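# Shut the toy oven door and leave everything upright

## Task

Swing the toy oven's door shut, release it so no gripper is touching it, and make sure the oven ends up standing upright; the wire rack, the small red box, and any toy-food basket or small tea box must all remain standing too.

## Robot and tools

ROBOT. There are two arms, left_arm and right_arm, each ending in a two-finger parallel gripper. The fingers point along the gripper's own +z axis and close along its y axis. end_effector_position is the point midway between the finger pads, just under 1 cm behind the tips. Both arms have cheap, springy drives. They sag under their own weight, especially when stretched far out, so a gripper can stop short of, below or tilted from where it was sent. Very small moves may not happen at all, or may drift sideways.

FRAMES. The scene frame has its origin at table-top height, midway between the nominal arm bases, with +z up and +x out over the table. left_arm is on the +y side; this has nothing to do with image left or right. The bases actually sit at left_arm (-0.027, +0.302, +0.018) m, quat_wxyz (+1.000, 0, 0, +0.007), and right_arm (+0.024, -0.259, 0) m, quat_wxyz (+1.000, 0, 0, -0.026). Each arm reports its hand pose, Hand target and wrist-camera pose in its own base frame. The table and the fixed cameras use the scene frame. Every motion offset you send is measured along the current Hand target's own axes, not along the base or scene axes.

ROW FORMAT. Motion is written as rows of 14 numbers, each between -1 and 1. The first seven are for left_arm: dx, dy, dz, rx, ry, rz, opening. The last seven are the same fields for right_arm. All 14 must be present even when only one arm moves. dx, dy and dz are a displacement, and 1.0 equals 0.6 m. rx, ry and rz together form a single rotation vector, and 1.0 equals 180 degrees. These six are offsets from the arm's Hand target as it stood when the action or move began, never from the previous row. Sending the same offset twice therefore moves the arm twice. Six zeros re-request the current Hand target. opening is not an offset but an absolute finger setting: +1 is fully open (about 87 mm between pads), +0.5 about 69 mm, 0 about 43 mm, -0.5 about 18 mm, -1 closed. To leave a gripper unchanged, resend its present value, because a 0 there means half-open, not no change.

execute_actions(actions, cameras). actions is a list of actions. Each action is a table of at most 15 rows, one row per 1/30 s control step. A shorter table repeats its final row until 15 steps are filled. Images come back only if actions is empty or cameras names them. cameras takes a list of names, ["all"] for every camera, or [] for none. An unknown name voids the call. An empty call also shows the current state.

move(target, speed, blend, opening_speed, blocking, cameras). target is one 14-number row or a list of up to 15 rows. Every row is an offset from the Hand targets at the start of the move. Each gripper travels in a straight line with no obstacle avoidance. speed is the top path speed in m/s, from 0.002 to 2.9, default 0.25. Rotation is capped at twice that value in rad/s. speed can be one number or one per target. blend, in metres, rounds the corners between listed targets; 0 stops at each one. opening_speed sets how fast the fingers move, in units of the -1..+1 scale per second, minimum 0.2. blocking=false returns after about 0.5 s while the motion continues. A move lasts at most 10 s. Its result ends with a move: line giving the outcome, such as done, off_target, moving, held or fault, plus any limits (paced means the command was clipped, held means a check withheld steps). Neither done nor off_target tells you whether something is being touched.

wait(seconds) runs the scene for 0 to 10 s with commands held. stop() brakes a running move. zoom_image(camera, region) crops the newest image from cam_high, cam_low, cam_left_wrist or cam_right_wrist. region is [x0, y0, x1, y1] in pixels, at most 504 on each side. All images are 896x504. read_manual(section) returns only licence texts. finished_scene(scene) takes the current scene's integer number and ends the scene permanently, so call it only once the door is shut, released and everything is standing.

RESULTS. Each result gives end_effector_position in metres and end_effector_quat_wxyz, both in the base frame. It also gives Hand target, which is the basis for your next offsets. The gripper often rests short of it; resend the missing distance to close the gap. Tool commands shows current opening commands. grip_measured reads the finger position on the command scale. In Joint positions, the gripper's reading is scaled 0 (closed) to 1 (open). Joint velocities may read "within noise". Joint torques include gravity, and joints 1 to 3 wrap past ±28 N m. Action calls also list some mid-motion positions. A MOTOR HOT line warns from 75 °C. At 90 °C an OVER-TEMPERATURE FAULT folds that arm and leaves it idle for the rest of the scene.

CONTROL. Each step, the commanded orientation is limited to within 40 degrees of the measured one. One action may not reach the target. An arm blocked by something keeps pushing against it until you command it back past its current position.

AVOID. Do not let the arms, grippers or wrist cameras touch each other; even a moderate press between them can fail the scene. Closing on the other arm's fingers also counts as a press. Do not strike the oven, table or fixtures hard, slam the door, or knock anything over or off the table. Approach contacts slowly and aim only slightly past the surface. Do not drag cables against things. Avoid paths that pass close to an arm's own base. Avoid long stretched-out holds and pushes against unreachable poses, which heat the motors. Release the door only once it is at rest. Things may occasionally be nudged by outside pushes, so confirm with the cameras before finishing.

Each tool is called after "Request:" in YAML: its name, and indented under it one key for each argument.

## Session

Request:
execute_actions:
  actions: []

Scene clock: 0.00 s.
left_arm: end_effector_position=(+0.3814, +0.0191, +0.0377) grip_measured=+0.982 end_effector_quat_wxyz=(+0.551, -0.040, +0.833, +0.012) | right_arm: end_effector_position=(+0.3729, -0.0002, +0.0274) grip_measured=+1.000 end_effector_quat_wxyz=(+0.530, -0.005, +0.848, -0.014)
Joint positions: left_arm=[0.042 1.57 0.391 0.776 -0.027 -0.037 0.991] | right_arm=[0.017 1.562 0.383 0.726 0.034 -0.015 1]
Joint velocities: within noise
Joint torques (N m): no reading
Motor temperatures (°C): left_arm=[30 37 40 37 31 31 28] | right_arm=[32 39 37 43 31 33 30]
Heat: left arm: 40 °C; right arm: 43 °C.
Hand target: left_arm +0.3889, +0.0205, +0.0506; +0.569, -0.039, +0.821, +0.016 | right_arm +0.3787, -0.0011, +0.0364; +0.543, -0.006, +0.839, -0.017
Tool commands: left_gripper/opening=+1.0 right_gripper/opening=+1.0

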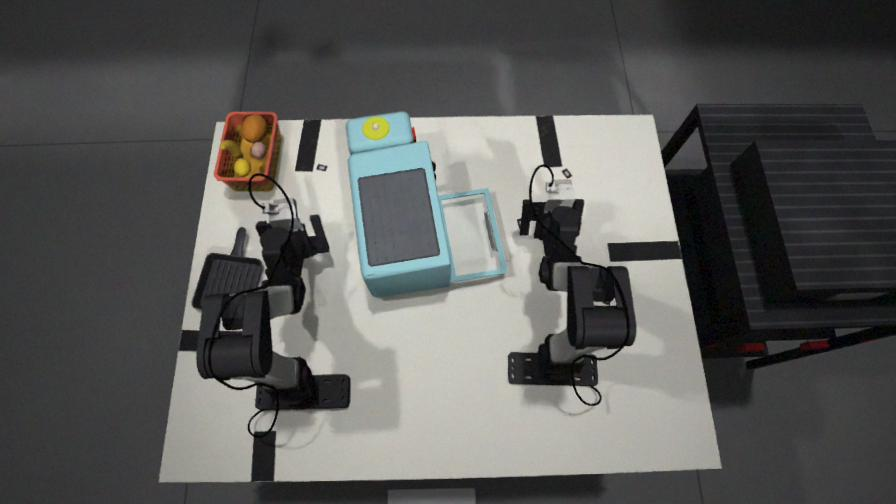

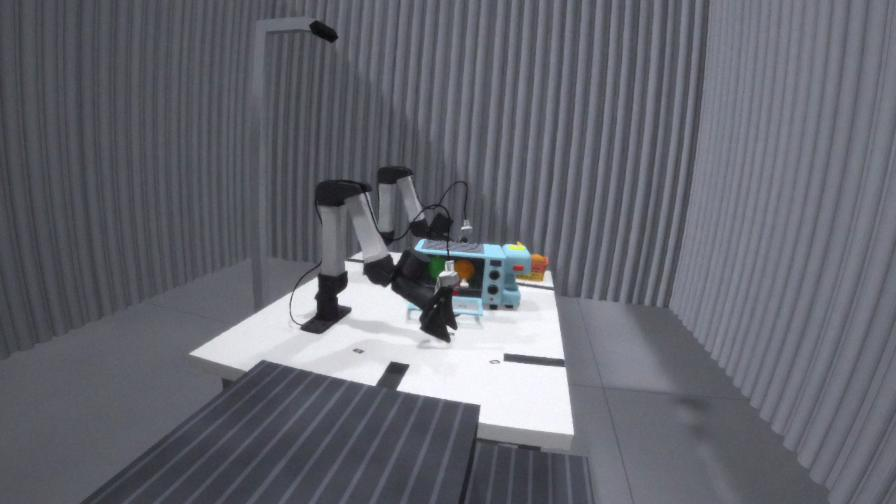

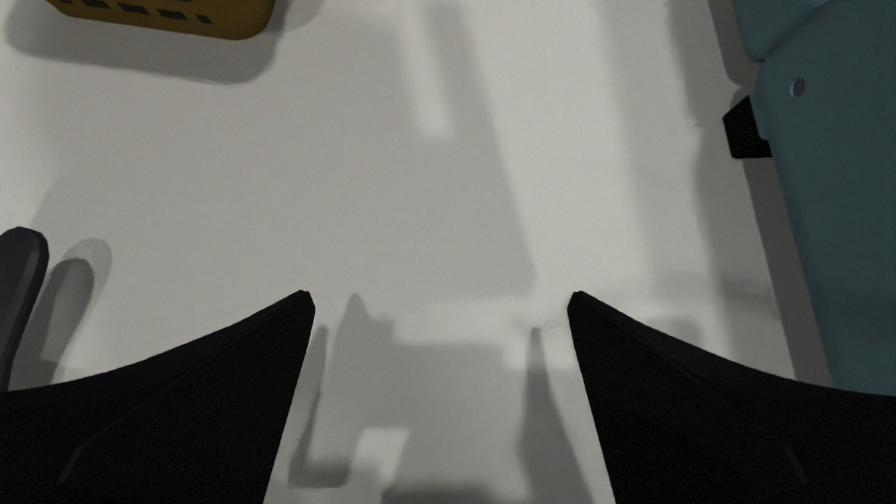

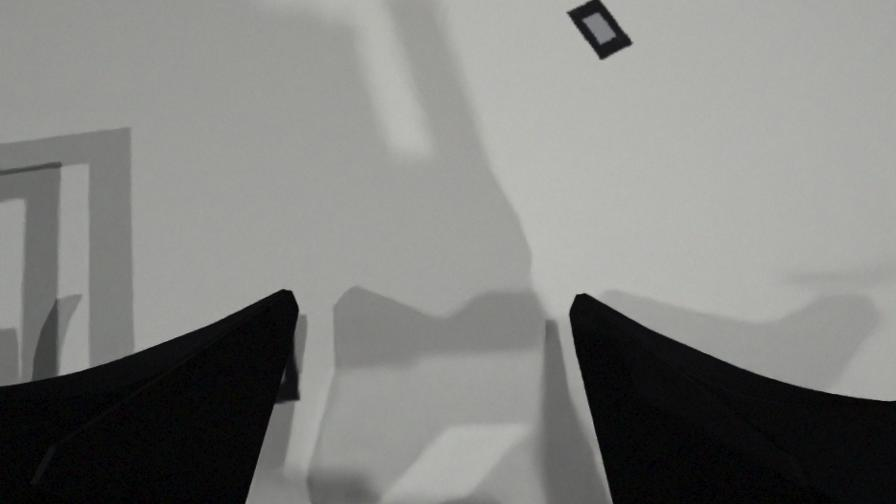

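Request:
zoom_image:
  camera: "cam_low"
  region: [360, 210, 580, 350]

Request:
zoom_image:
  camera: "cam_high"
  region: [330, 100, 610, 310]

Scaled by 2.291 from the camera's 896x504 image, which has a finer 1280x720 frame.

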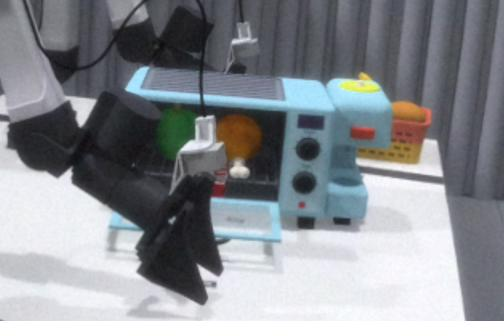

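Scaled by 1.800 from the camera's 896x504 image, which has a finer 1280x720 frame.

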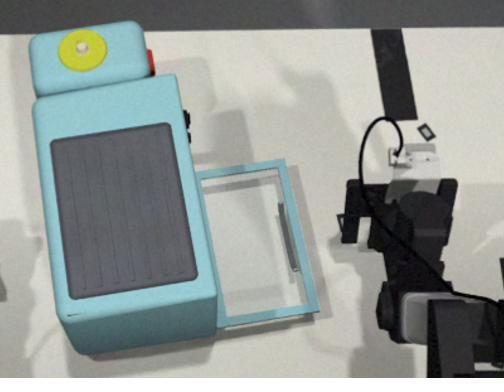

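Request:
move:
  target:
    - [0,0,0,0,0,0,1,-0.121,0,-0.055,0,0,0,-1]
    - [0,0,0,0,0,0,1,-0.048,0.127,-0.152,-0.43,0,-0.194,-1]
  blend: [0.04,0]
  speed: 0.5
  cameras: ["all"]

Scene clock: 6.53 s.
left_arm: end_effector_position=(+0.3814, +0.0191, +0.0377) grip_measured=+0.982 end_effector_quat_wxyz=(+0.551, -0.040, +0.833, +0.012) | right_arm: end_effector_position=(+0.3012, +0.0780, +0.0929) grip_measured=-0.979 end_effector_quat_wxyz=(+0.387, -0.561, +0.638, +0.358)
Joint positions: left_arm=[0.042 1.57 0.391 0.776 -0.027 -0.037 0.991] | right_arm=[-0.206 1.779 1.168 -1.167 -1.1 -1.776 0.01]
Joint torques (N m): left_arm=[0.44 -6.79 6.64 1.78 0.01 0.13] | right_arm=[-0.08 -5.6 8.79 -0.25 -0.43 -0.13]
Heat: left arm: 41 °C; right arm: 44 °C.
Hand target: left_arm +0.3889, +0.0205, +0.0506; +0.569, -0.039, +0.821, +0.016 | right_arm +0.3080, +0.0779, +0.0973; +0.393, -0.572, +0.628, +0.353
Off the commanded pose: left_arm 0.015 m, 3 deg | right_arm 0.008 m, 2 deg.
move: off_target (left_arm); blend cut to 0.0399 m at target 1

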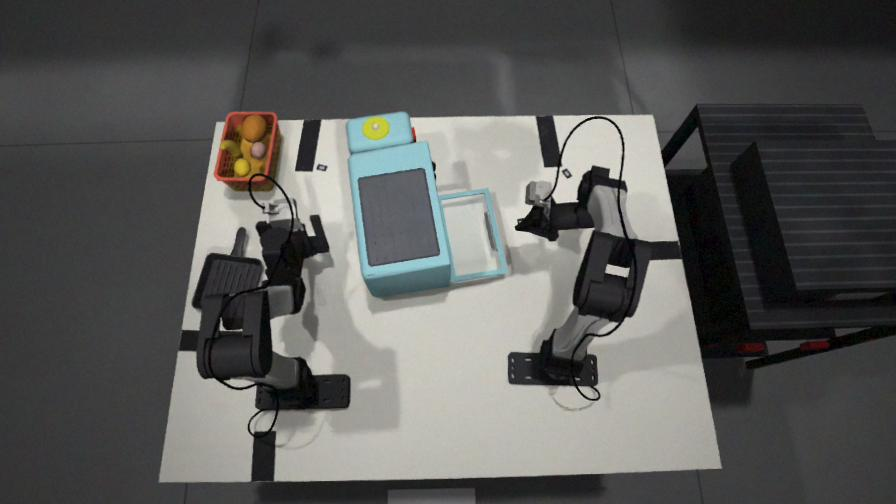

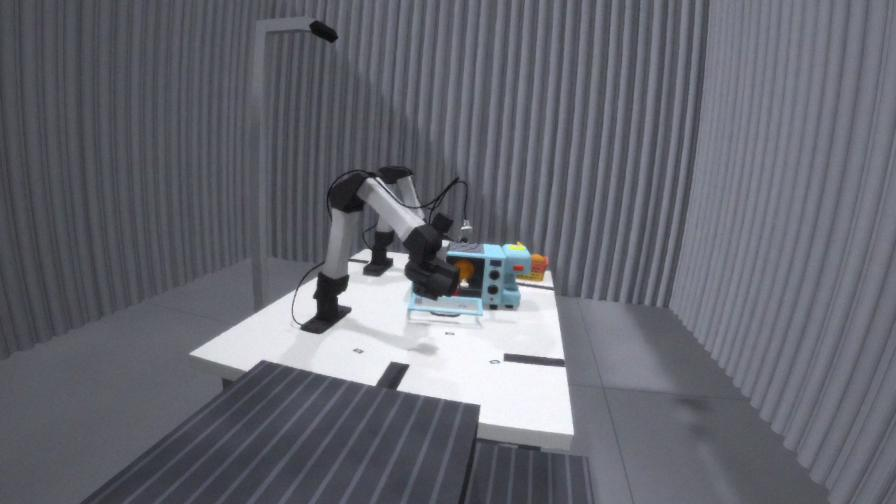

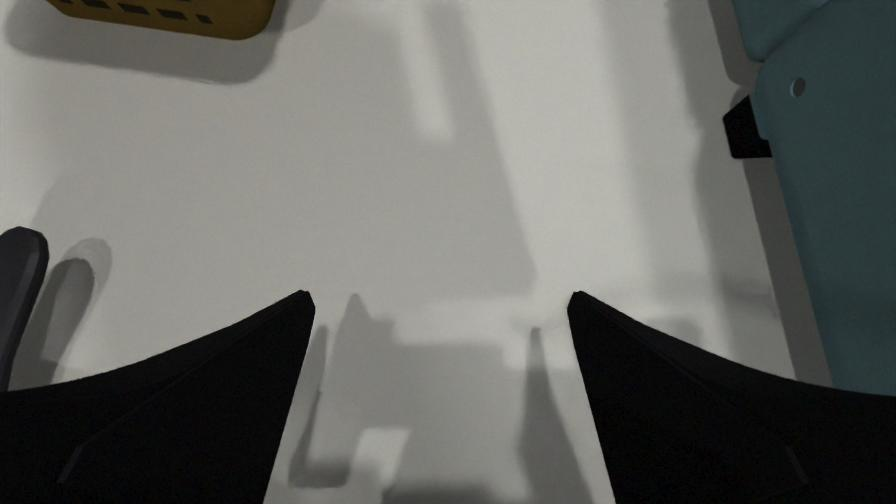

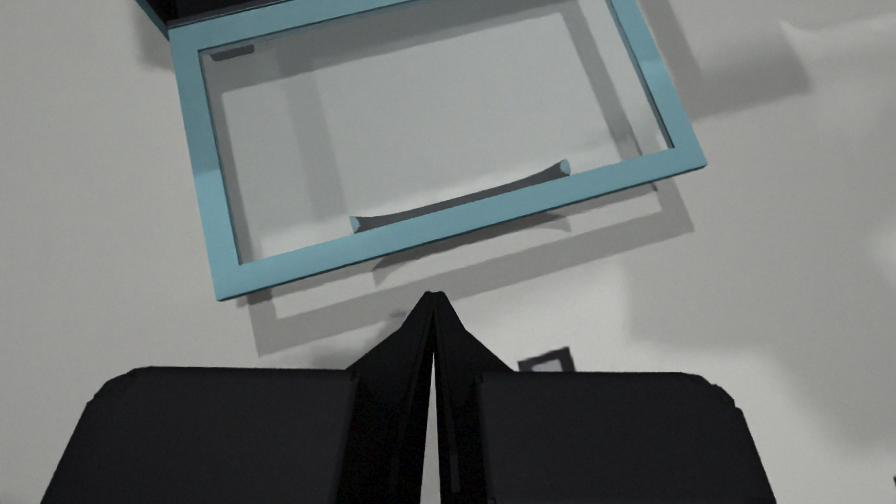

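Request:
move:
  target: [0,0,0,0,0,0,1,0.1227,0.108,0.028,0,0,0,-1]
  speed: 0.2
  cameras: ["cam_low","cam_right_wrist"]

Request:
zoom_image:
  camera: "cam_low"
  region: [380, 240, 520, 350]

Scene clock: 11.17 s.
left_arm: end_effector_position=(+0.3814, +0.0191, +0.0377) grip_measured=+0.982 end_effector_quat_wxyz=(+0.551, -0.040, +0.833, +0.012) | right_arm: end_effector_position=(+0.2427, +0.0686, +0.0286) grip_measured=-0.979 end_effector_quat_wxyz=(+0.391, -0.562, +0.633, +0.361)
Joint positions: left_arm=[0.042 1.57 0.391 0.776 -0.027 -0.037 0.991] | right_arm=[-0.3 1.779 0.845 -1.029 -1.083 -1.989 0.01]
Joint torques (N m): left_arm=[0.4 -6.94 6.65 1.82 0.01 0.08] | right_arm=[-0.64 -5.12 3.49 -0.05 -0.27 -0.13]
Heat: left arm: 42 °C; right arm: 43 °C.
Hand target: left_arm +0.3889, +0.0205, +0.0506; +0.569, -0.039, +0.821, +0.016 | right_arm +0.2422, +0.0668, +0.0235; +0.393, -0.572, +0.628, +0.353
Off the commanded pose: left_arm 0.015 m, 3 deg | right_arm 0.005 m, 2 deg.
move: off_target (left_arm)
Images, in order (width x height): cam_low 896x504, cam_right_wrist 896x504.

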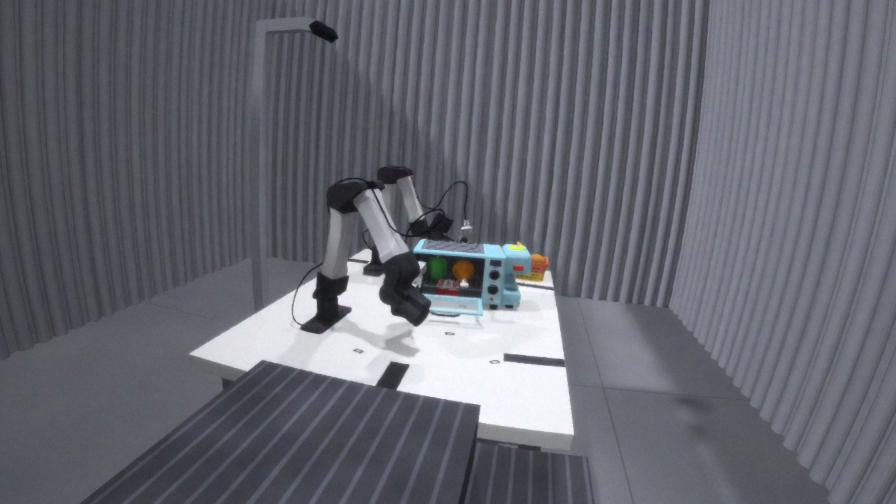

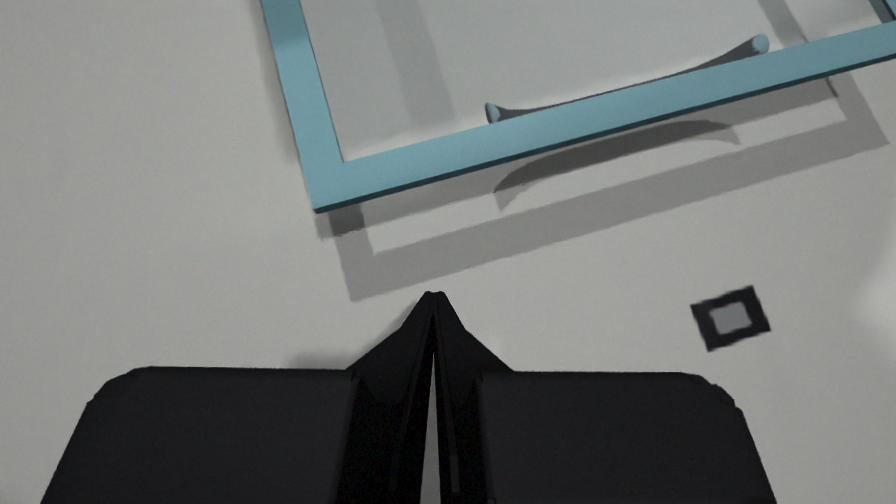

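Scaled by 3.600 from the camera's 896x504 image, which has a finer 1280x720 frame.

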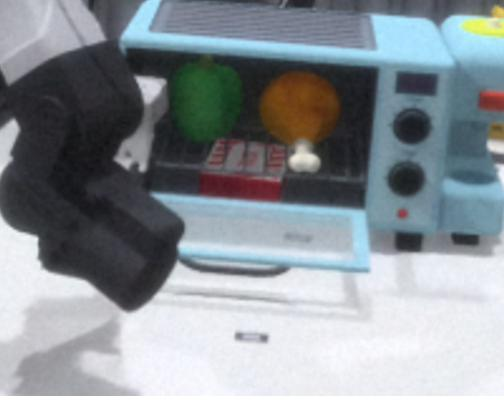

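Request:
move:
  target:
    - [0,0,0,0,0,0,1,0.0147,0.0265,0.0228,0,0,0,-1]
    - [0,0,0,0,0,0,1,-0.0258,0.0355,0.1047,0,0,0,-1]
  speed: 0.1
  blend: [0.005,0]
  cameras: ["cam_low","cam_right_wrist"]

Request:
zoom_image:
  camera: "cam_low"
  region: [380, 240, 520, 350]

Scene clock: 15.73 s.
left_arm: end_effector_position=(+0.3814, +0.0191, +0.0377) grip_measured=+0.982 end_effector_quat_wxyz=(+0.551, -0.040, +0.833, +0.012) | right_arm: end_effector_position=(+0.2245, +0.1242, +0.0090) grip_measured=-0.979 end_effector_quat_wxyz=(+0.381, -0.556, +0.645, +0.362)
Joint positions: left_arm=[0.042 1.57 0.391 0.776 -0.027 -0.037 0.991] | right_arm=[-0.063 1.607 0.58 -0.471 -1.105 -1.441 0.01]
Joint torques (N m): left_arm=[0.42 -6.89 6.64 1.82 0.02 0.1] | right_arm=[2.11 -5.6 3.44 1.13 -0.47 0.28]
Heat: left arm: 42 °C; right arm: 43 °C.
Hand target: left_arm +0.3889, +0.0205, +0.0506; +0.569, -0.039, +0.821, +0.016 | right_arm +0.2272, +0.1317, +0.0095; +0.393, -0.572, +0.628, +0.353
Off the commanded pose: left_arm 0.015 m, 3 deg | right_arm 0.008 m, 3 deg.
move: off_target (left_arm, right_arm)
Images, in order (width x height): cam_low 896x504, cam_right_wrist 896x504.

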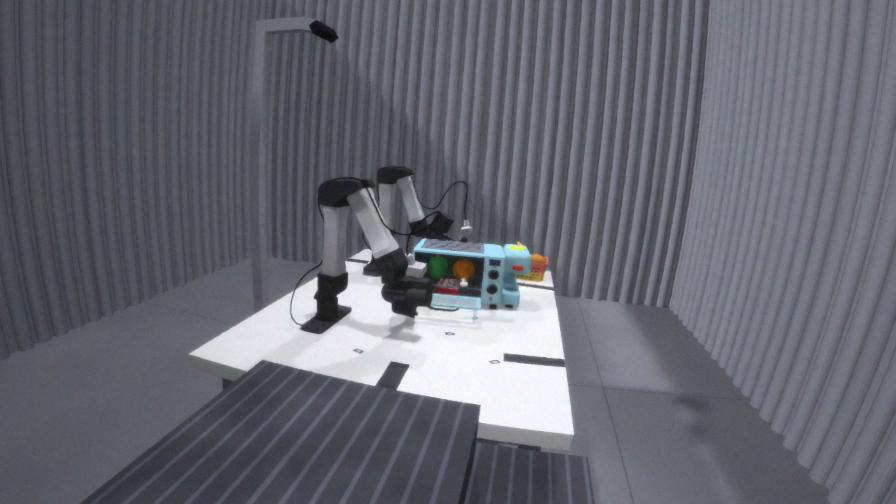

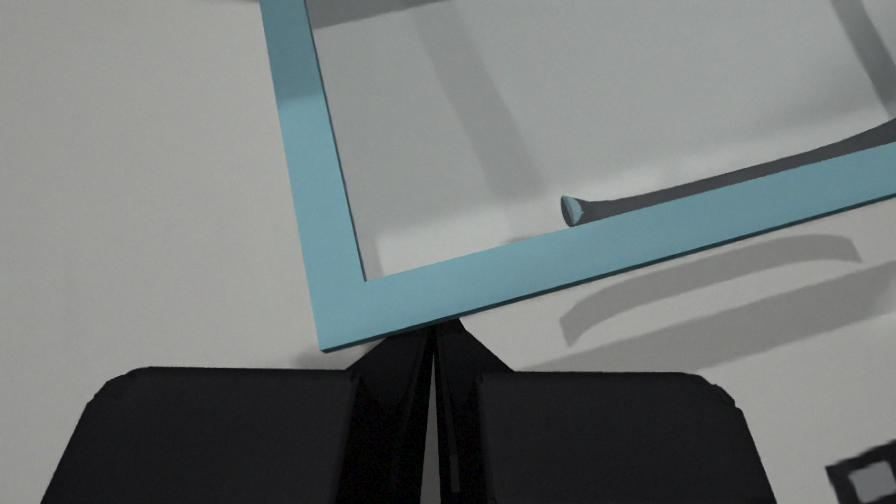

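Scaled by 3.600 from the camera's 896x504 image, which has a finer 1280x720 frame.

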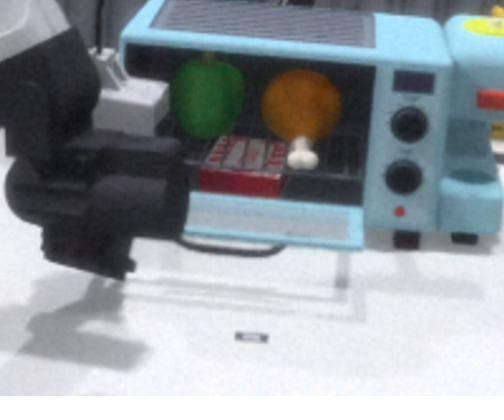

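Request:
move:
  target:
    - [0,0,0,0,0,0,1,-0.104,0.0025,-0.0145,0,0,0,-1]
    - [0,0,0,0,0,0,1,-0.201,0.007,-0.007,0,0,0,-1]
  speed: 0.12
  blend: [0.02,0]
  cameras: ["all"]

Request:
zoom_image:
  camera: "cam_low"
  region: [380, 220, 540, 330]

Scene clock: 18.37 s.
left_arm: end_effector_position=(+0.3814, +0.0191, +0.0377) grip_measured=+0.982 end_effector_quat_wxyz=(+0.551, -0.040, +0.833, +0.012) | right_arm: end_effector_position=(+0.2235, +0.1807, +0.1080) grip_measured=-0.979 end_effector_quat_wxyz=(+0.388, -0.569, +0.630, +0.360)
Joint positions: left_arm=[0.042 1.57 0.391 0.776 -0.027 -0.037 0.991] | right_arm=[0.195 1.261 0.706 -0.498 -1.04 -0.973 0.01]
Joint torques (N m): left_arm=[0.53 -7.05 6.5 1.8 -0.02 0.11] | right_arm=[0.02 -4.85 9.99 0.84 -0.22 0.28]
Motor temperatures (°C): left_arm=[30 39 43 42 31 31 28] | right_arm=[32 40 39 43 31 33 30]
Heat: left arm: 43 °C; right arm: 43 °C.
Hand target: left_arm +0.3889, +0.0205, +0.0506; +0.569, -0.039, +0.821, +0.016 | right_arm +0.2273, +0.1815, +0.1195; +0.393, -0.572, +0.628, +0.353
Off the commanded pose: left_arm 0.015 m, 3 deg | right_arm 0.012 m, 1 deg.
move: off_target (left_arm, right_arm)

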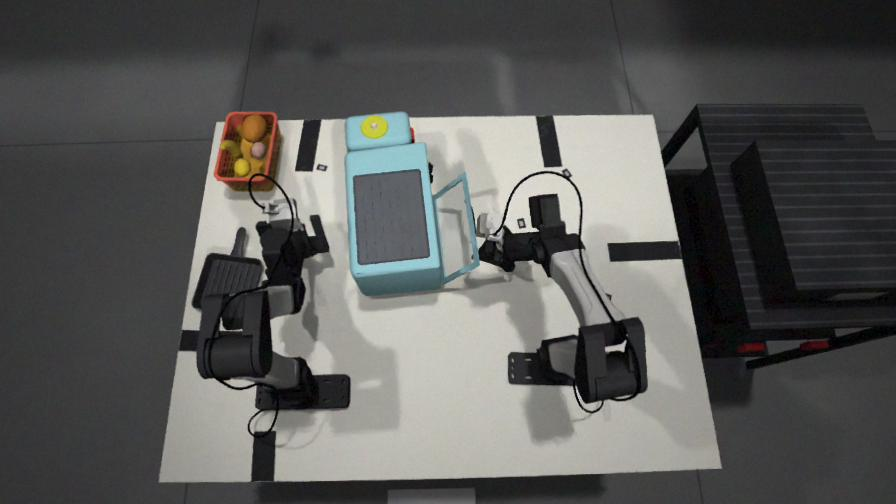

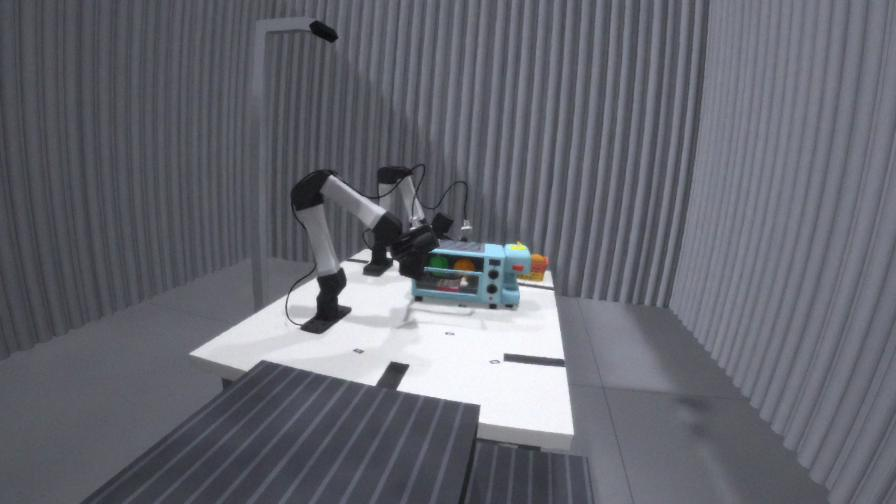

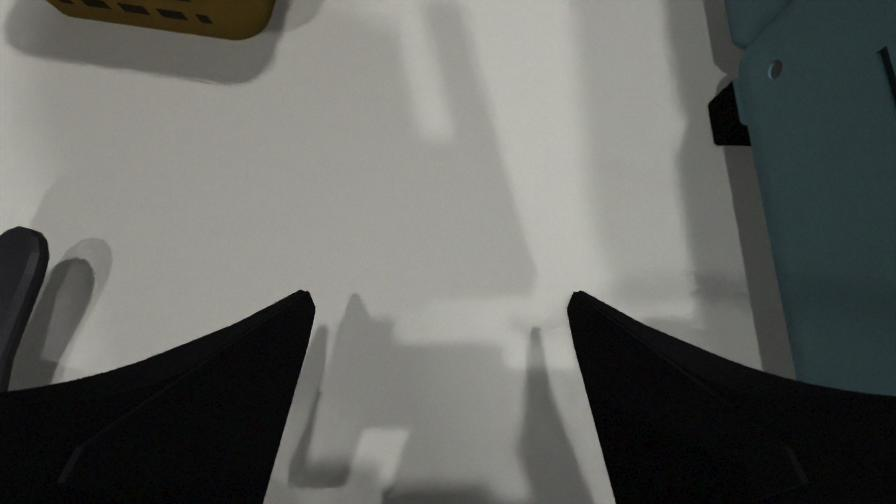

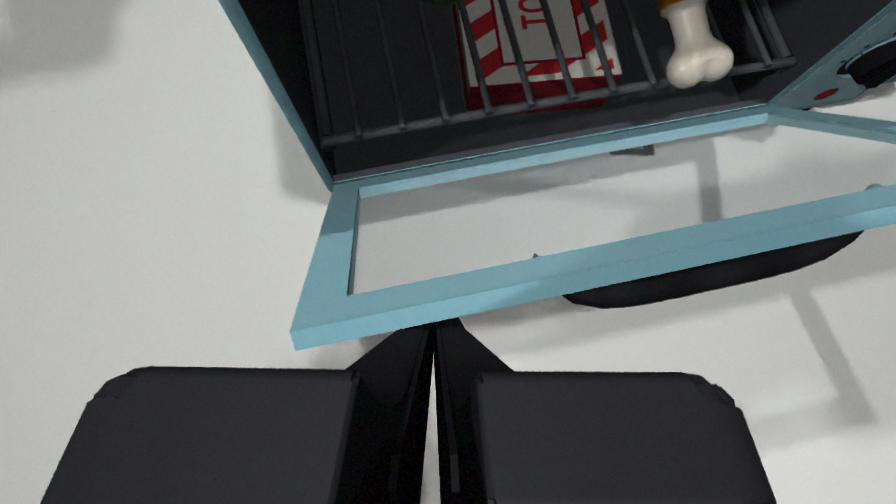

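Scaled by 3.150 from the camera's 896x504 image, which has a finer 1280x720 frame.

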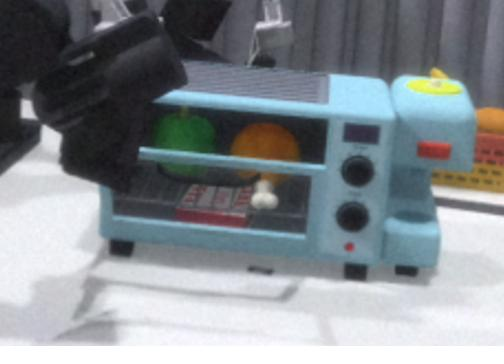

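Request:
move:
  target:
    - [0,0,0,0,0,0,1,-0.0703,0.007,0.0485,0,0,0,-1]
    - [0,0,0,0,0,0,1,-0.1035,0.0143,0.1155,0,0,0,-1]
  speed: [0.12,0.08]
  blend: [0.02,0]
  cameras: ["all"]

Request:
zoom_image:
  camera: "cam_low"
  region: [380, 220, 540, 330]

Scene clock: 21.07 s.
left_arm: end_effector_position=(+0.3814, +0.0191, +0.0377) grip_measured=+0.982 end_effector_quat_wxyz=(+0.551, -0.040, +0.833, +0.012) | right_arm: end_effector_position=(+0.2062, +0.2471, +0.1196) grip_measured=-0.979 end_effector_quat_wxyz=(+0.337, -0.560, +0.669, +0.354)
Joint positions: left_arm=[0.042 1.57 0.391 0.776 -0.027 -0.037 0.991] | right_arm=[0.531 1.267 0.769 -0.331 -0.784 -0.544 0.01]
Joint torques (N m): left_arm=[0.4 -6.98 6.53 1.81 0.04 0.11] | right_arm=[1.39 -2.48 10.99 2.88 -0.35 0.32]
Heat: left arm: 43 °C; right arm: 44 °C.
Hand target: left_arm +0.3889, +0.0205, +0.0506; +0.569, -0.039, +0.821, +0.016 | right_arm +0.2274, +0.2716, +0.1444; +0.393, -0.572, +0.628, +0.353
Off the commanded pose: left_arm 0.015 m, 3 deg | right_arm 0.041 m, 8 deg.
move: off_target (left_arm, right_arm)

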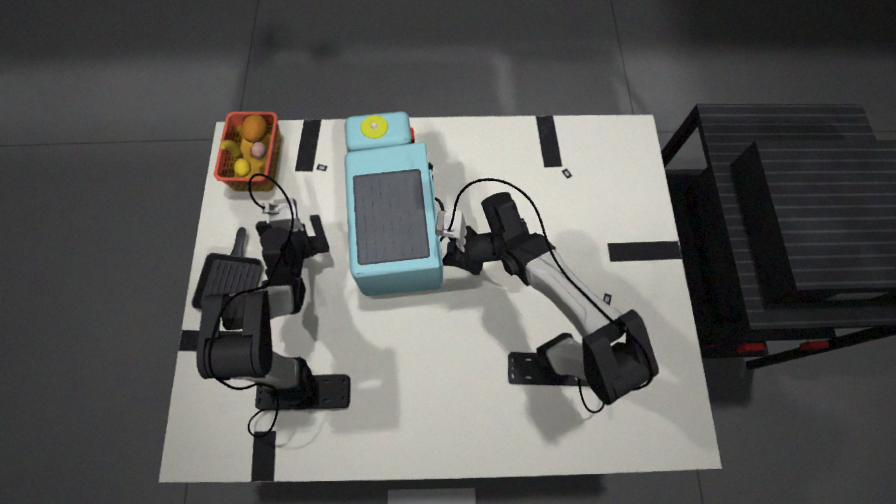

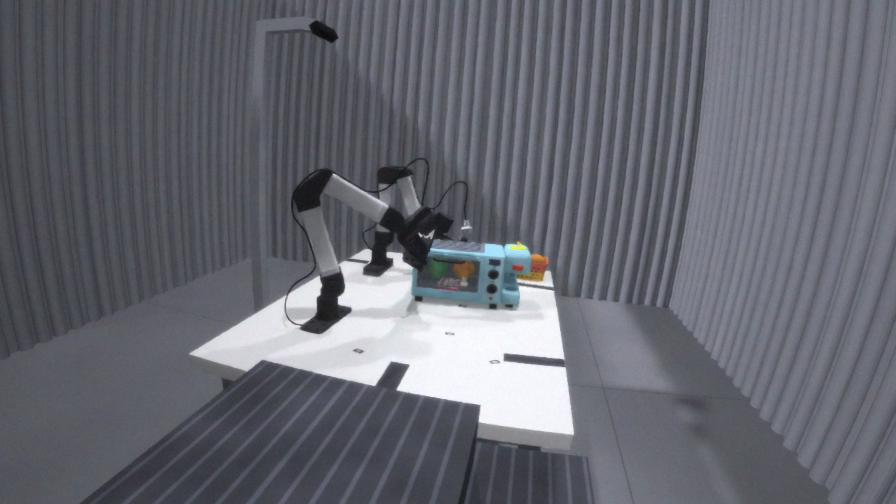

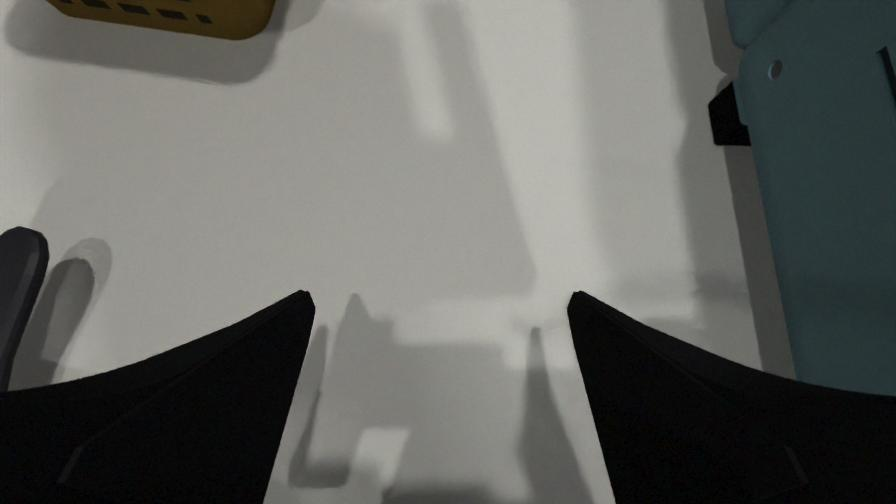

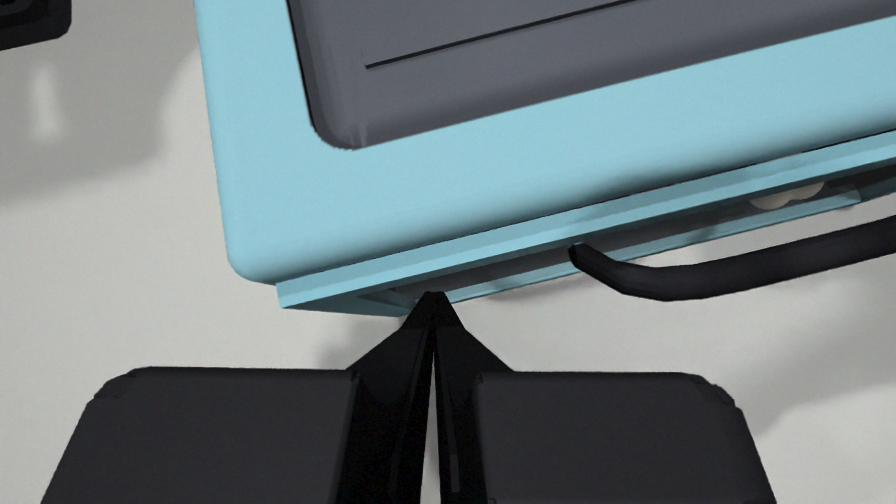

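Scaled by 3.150 from the camera's 896x504 image, which has a finer 1280x720 frame.

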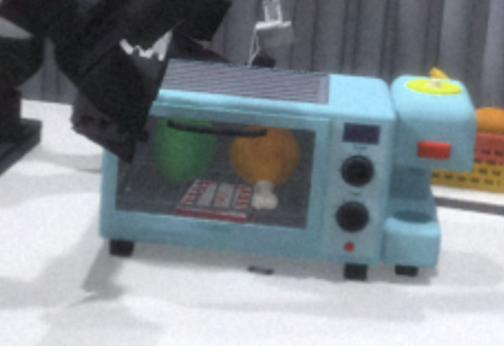

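Request:
move:
  target: [0,0,0,0,0,0,1,0.103,-0.0226,-0.2084,0,0,0,-1]
  speed: 0.2
  cameras: ["cam_high","cam_low","cam_right_wrist"]

Request:
zoom_image:
  camera: "cam_low"
  region: [380, 220, 540, 330]

Scene clock: 23.77 s.
left_arm: end_effector_position=(+0.3814, +0.0191, +0.0377) grip_measured=+0.982 end_effector_quat_wxyz=(+0.551, -0.040, +0.833, +0.012) | right_arm: end_effector_position=(+0.2219, +0.1285, +0.1316) grip_measured=-0.979 end_effector_quat_wxyz=(+0.376, -0.569, +0.644, +0.347)
Joint positions: left_arm=[0.042 1.57 0.391 0.776 -0.027 -0.037 0.991] | right_arm=[-0.026 1.304 0.892 -1.02 -1.069 -1.391 0.01]
Joint torques (N m): left_arm=[0.44 -6.95 6.69 1.79 0.06 0.11] | right_arm=[-0.79 -2.59 9.91 0.26 -0.79 -0.13]
Heat: left arm: 43 °C; right arm: 44 °C.
Hand target: left_arm +0.3889, +0.0205, +0.0506; +0.569, -0.039, +0.821, +0.016 | right_arm +0.2273, +0.1315, +0.1444; +0.393, -0.572, +0.628, +0.353
Off the commanded pose: left_arm 0.015 m, 3 deg | right_arm 0.014 m, 3 deg.
move: off_target (left_arm, right_arm)
Images, in order (width x height): cam_high 896x504, cam_low 896x504, cam_right_wrist 896x504.

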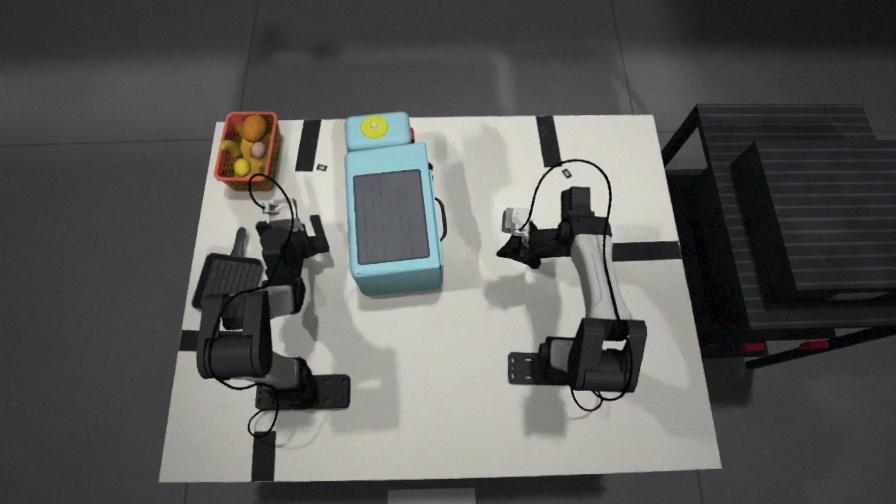

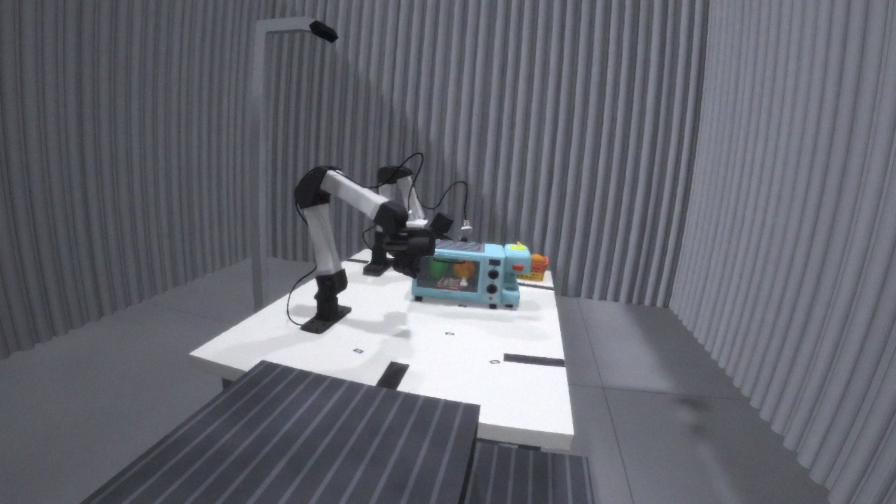

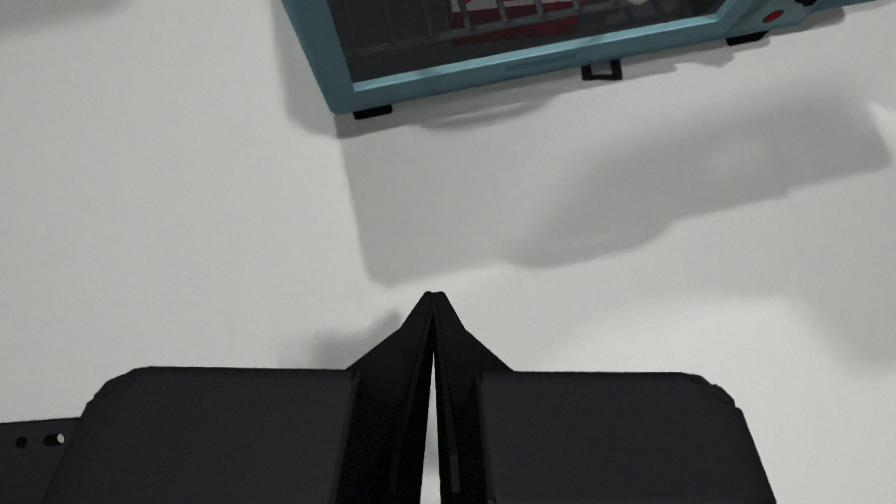

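Scaled by 3.150 from the camera's 896x504 image, which has a finer 1280x720 frame.

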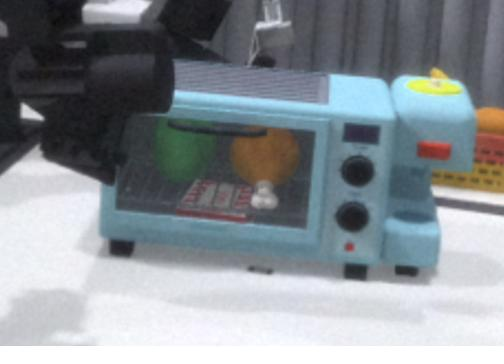

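Closed.

Request:
finished_scene:
  scene: 2

The scene is finished: the task was done.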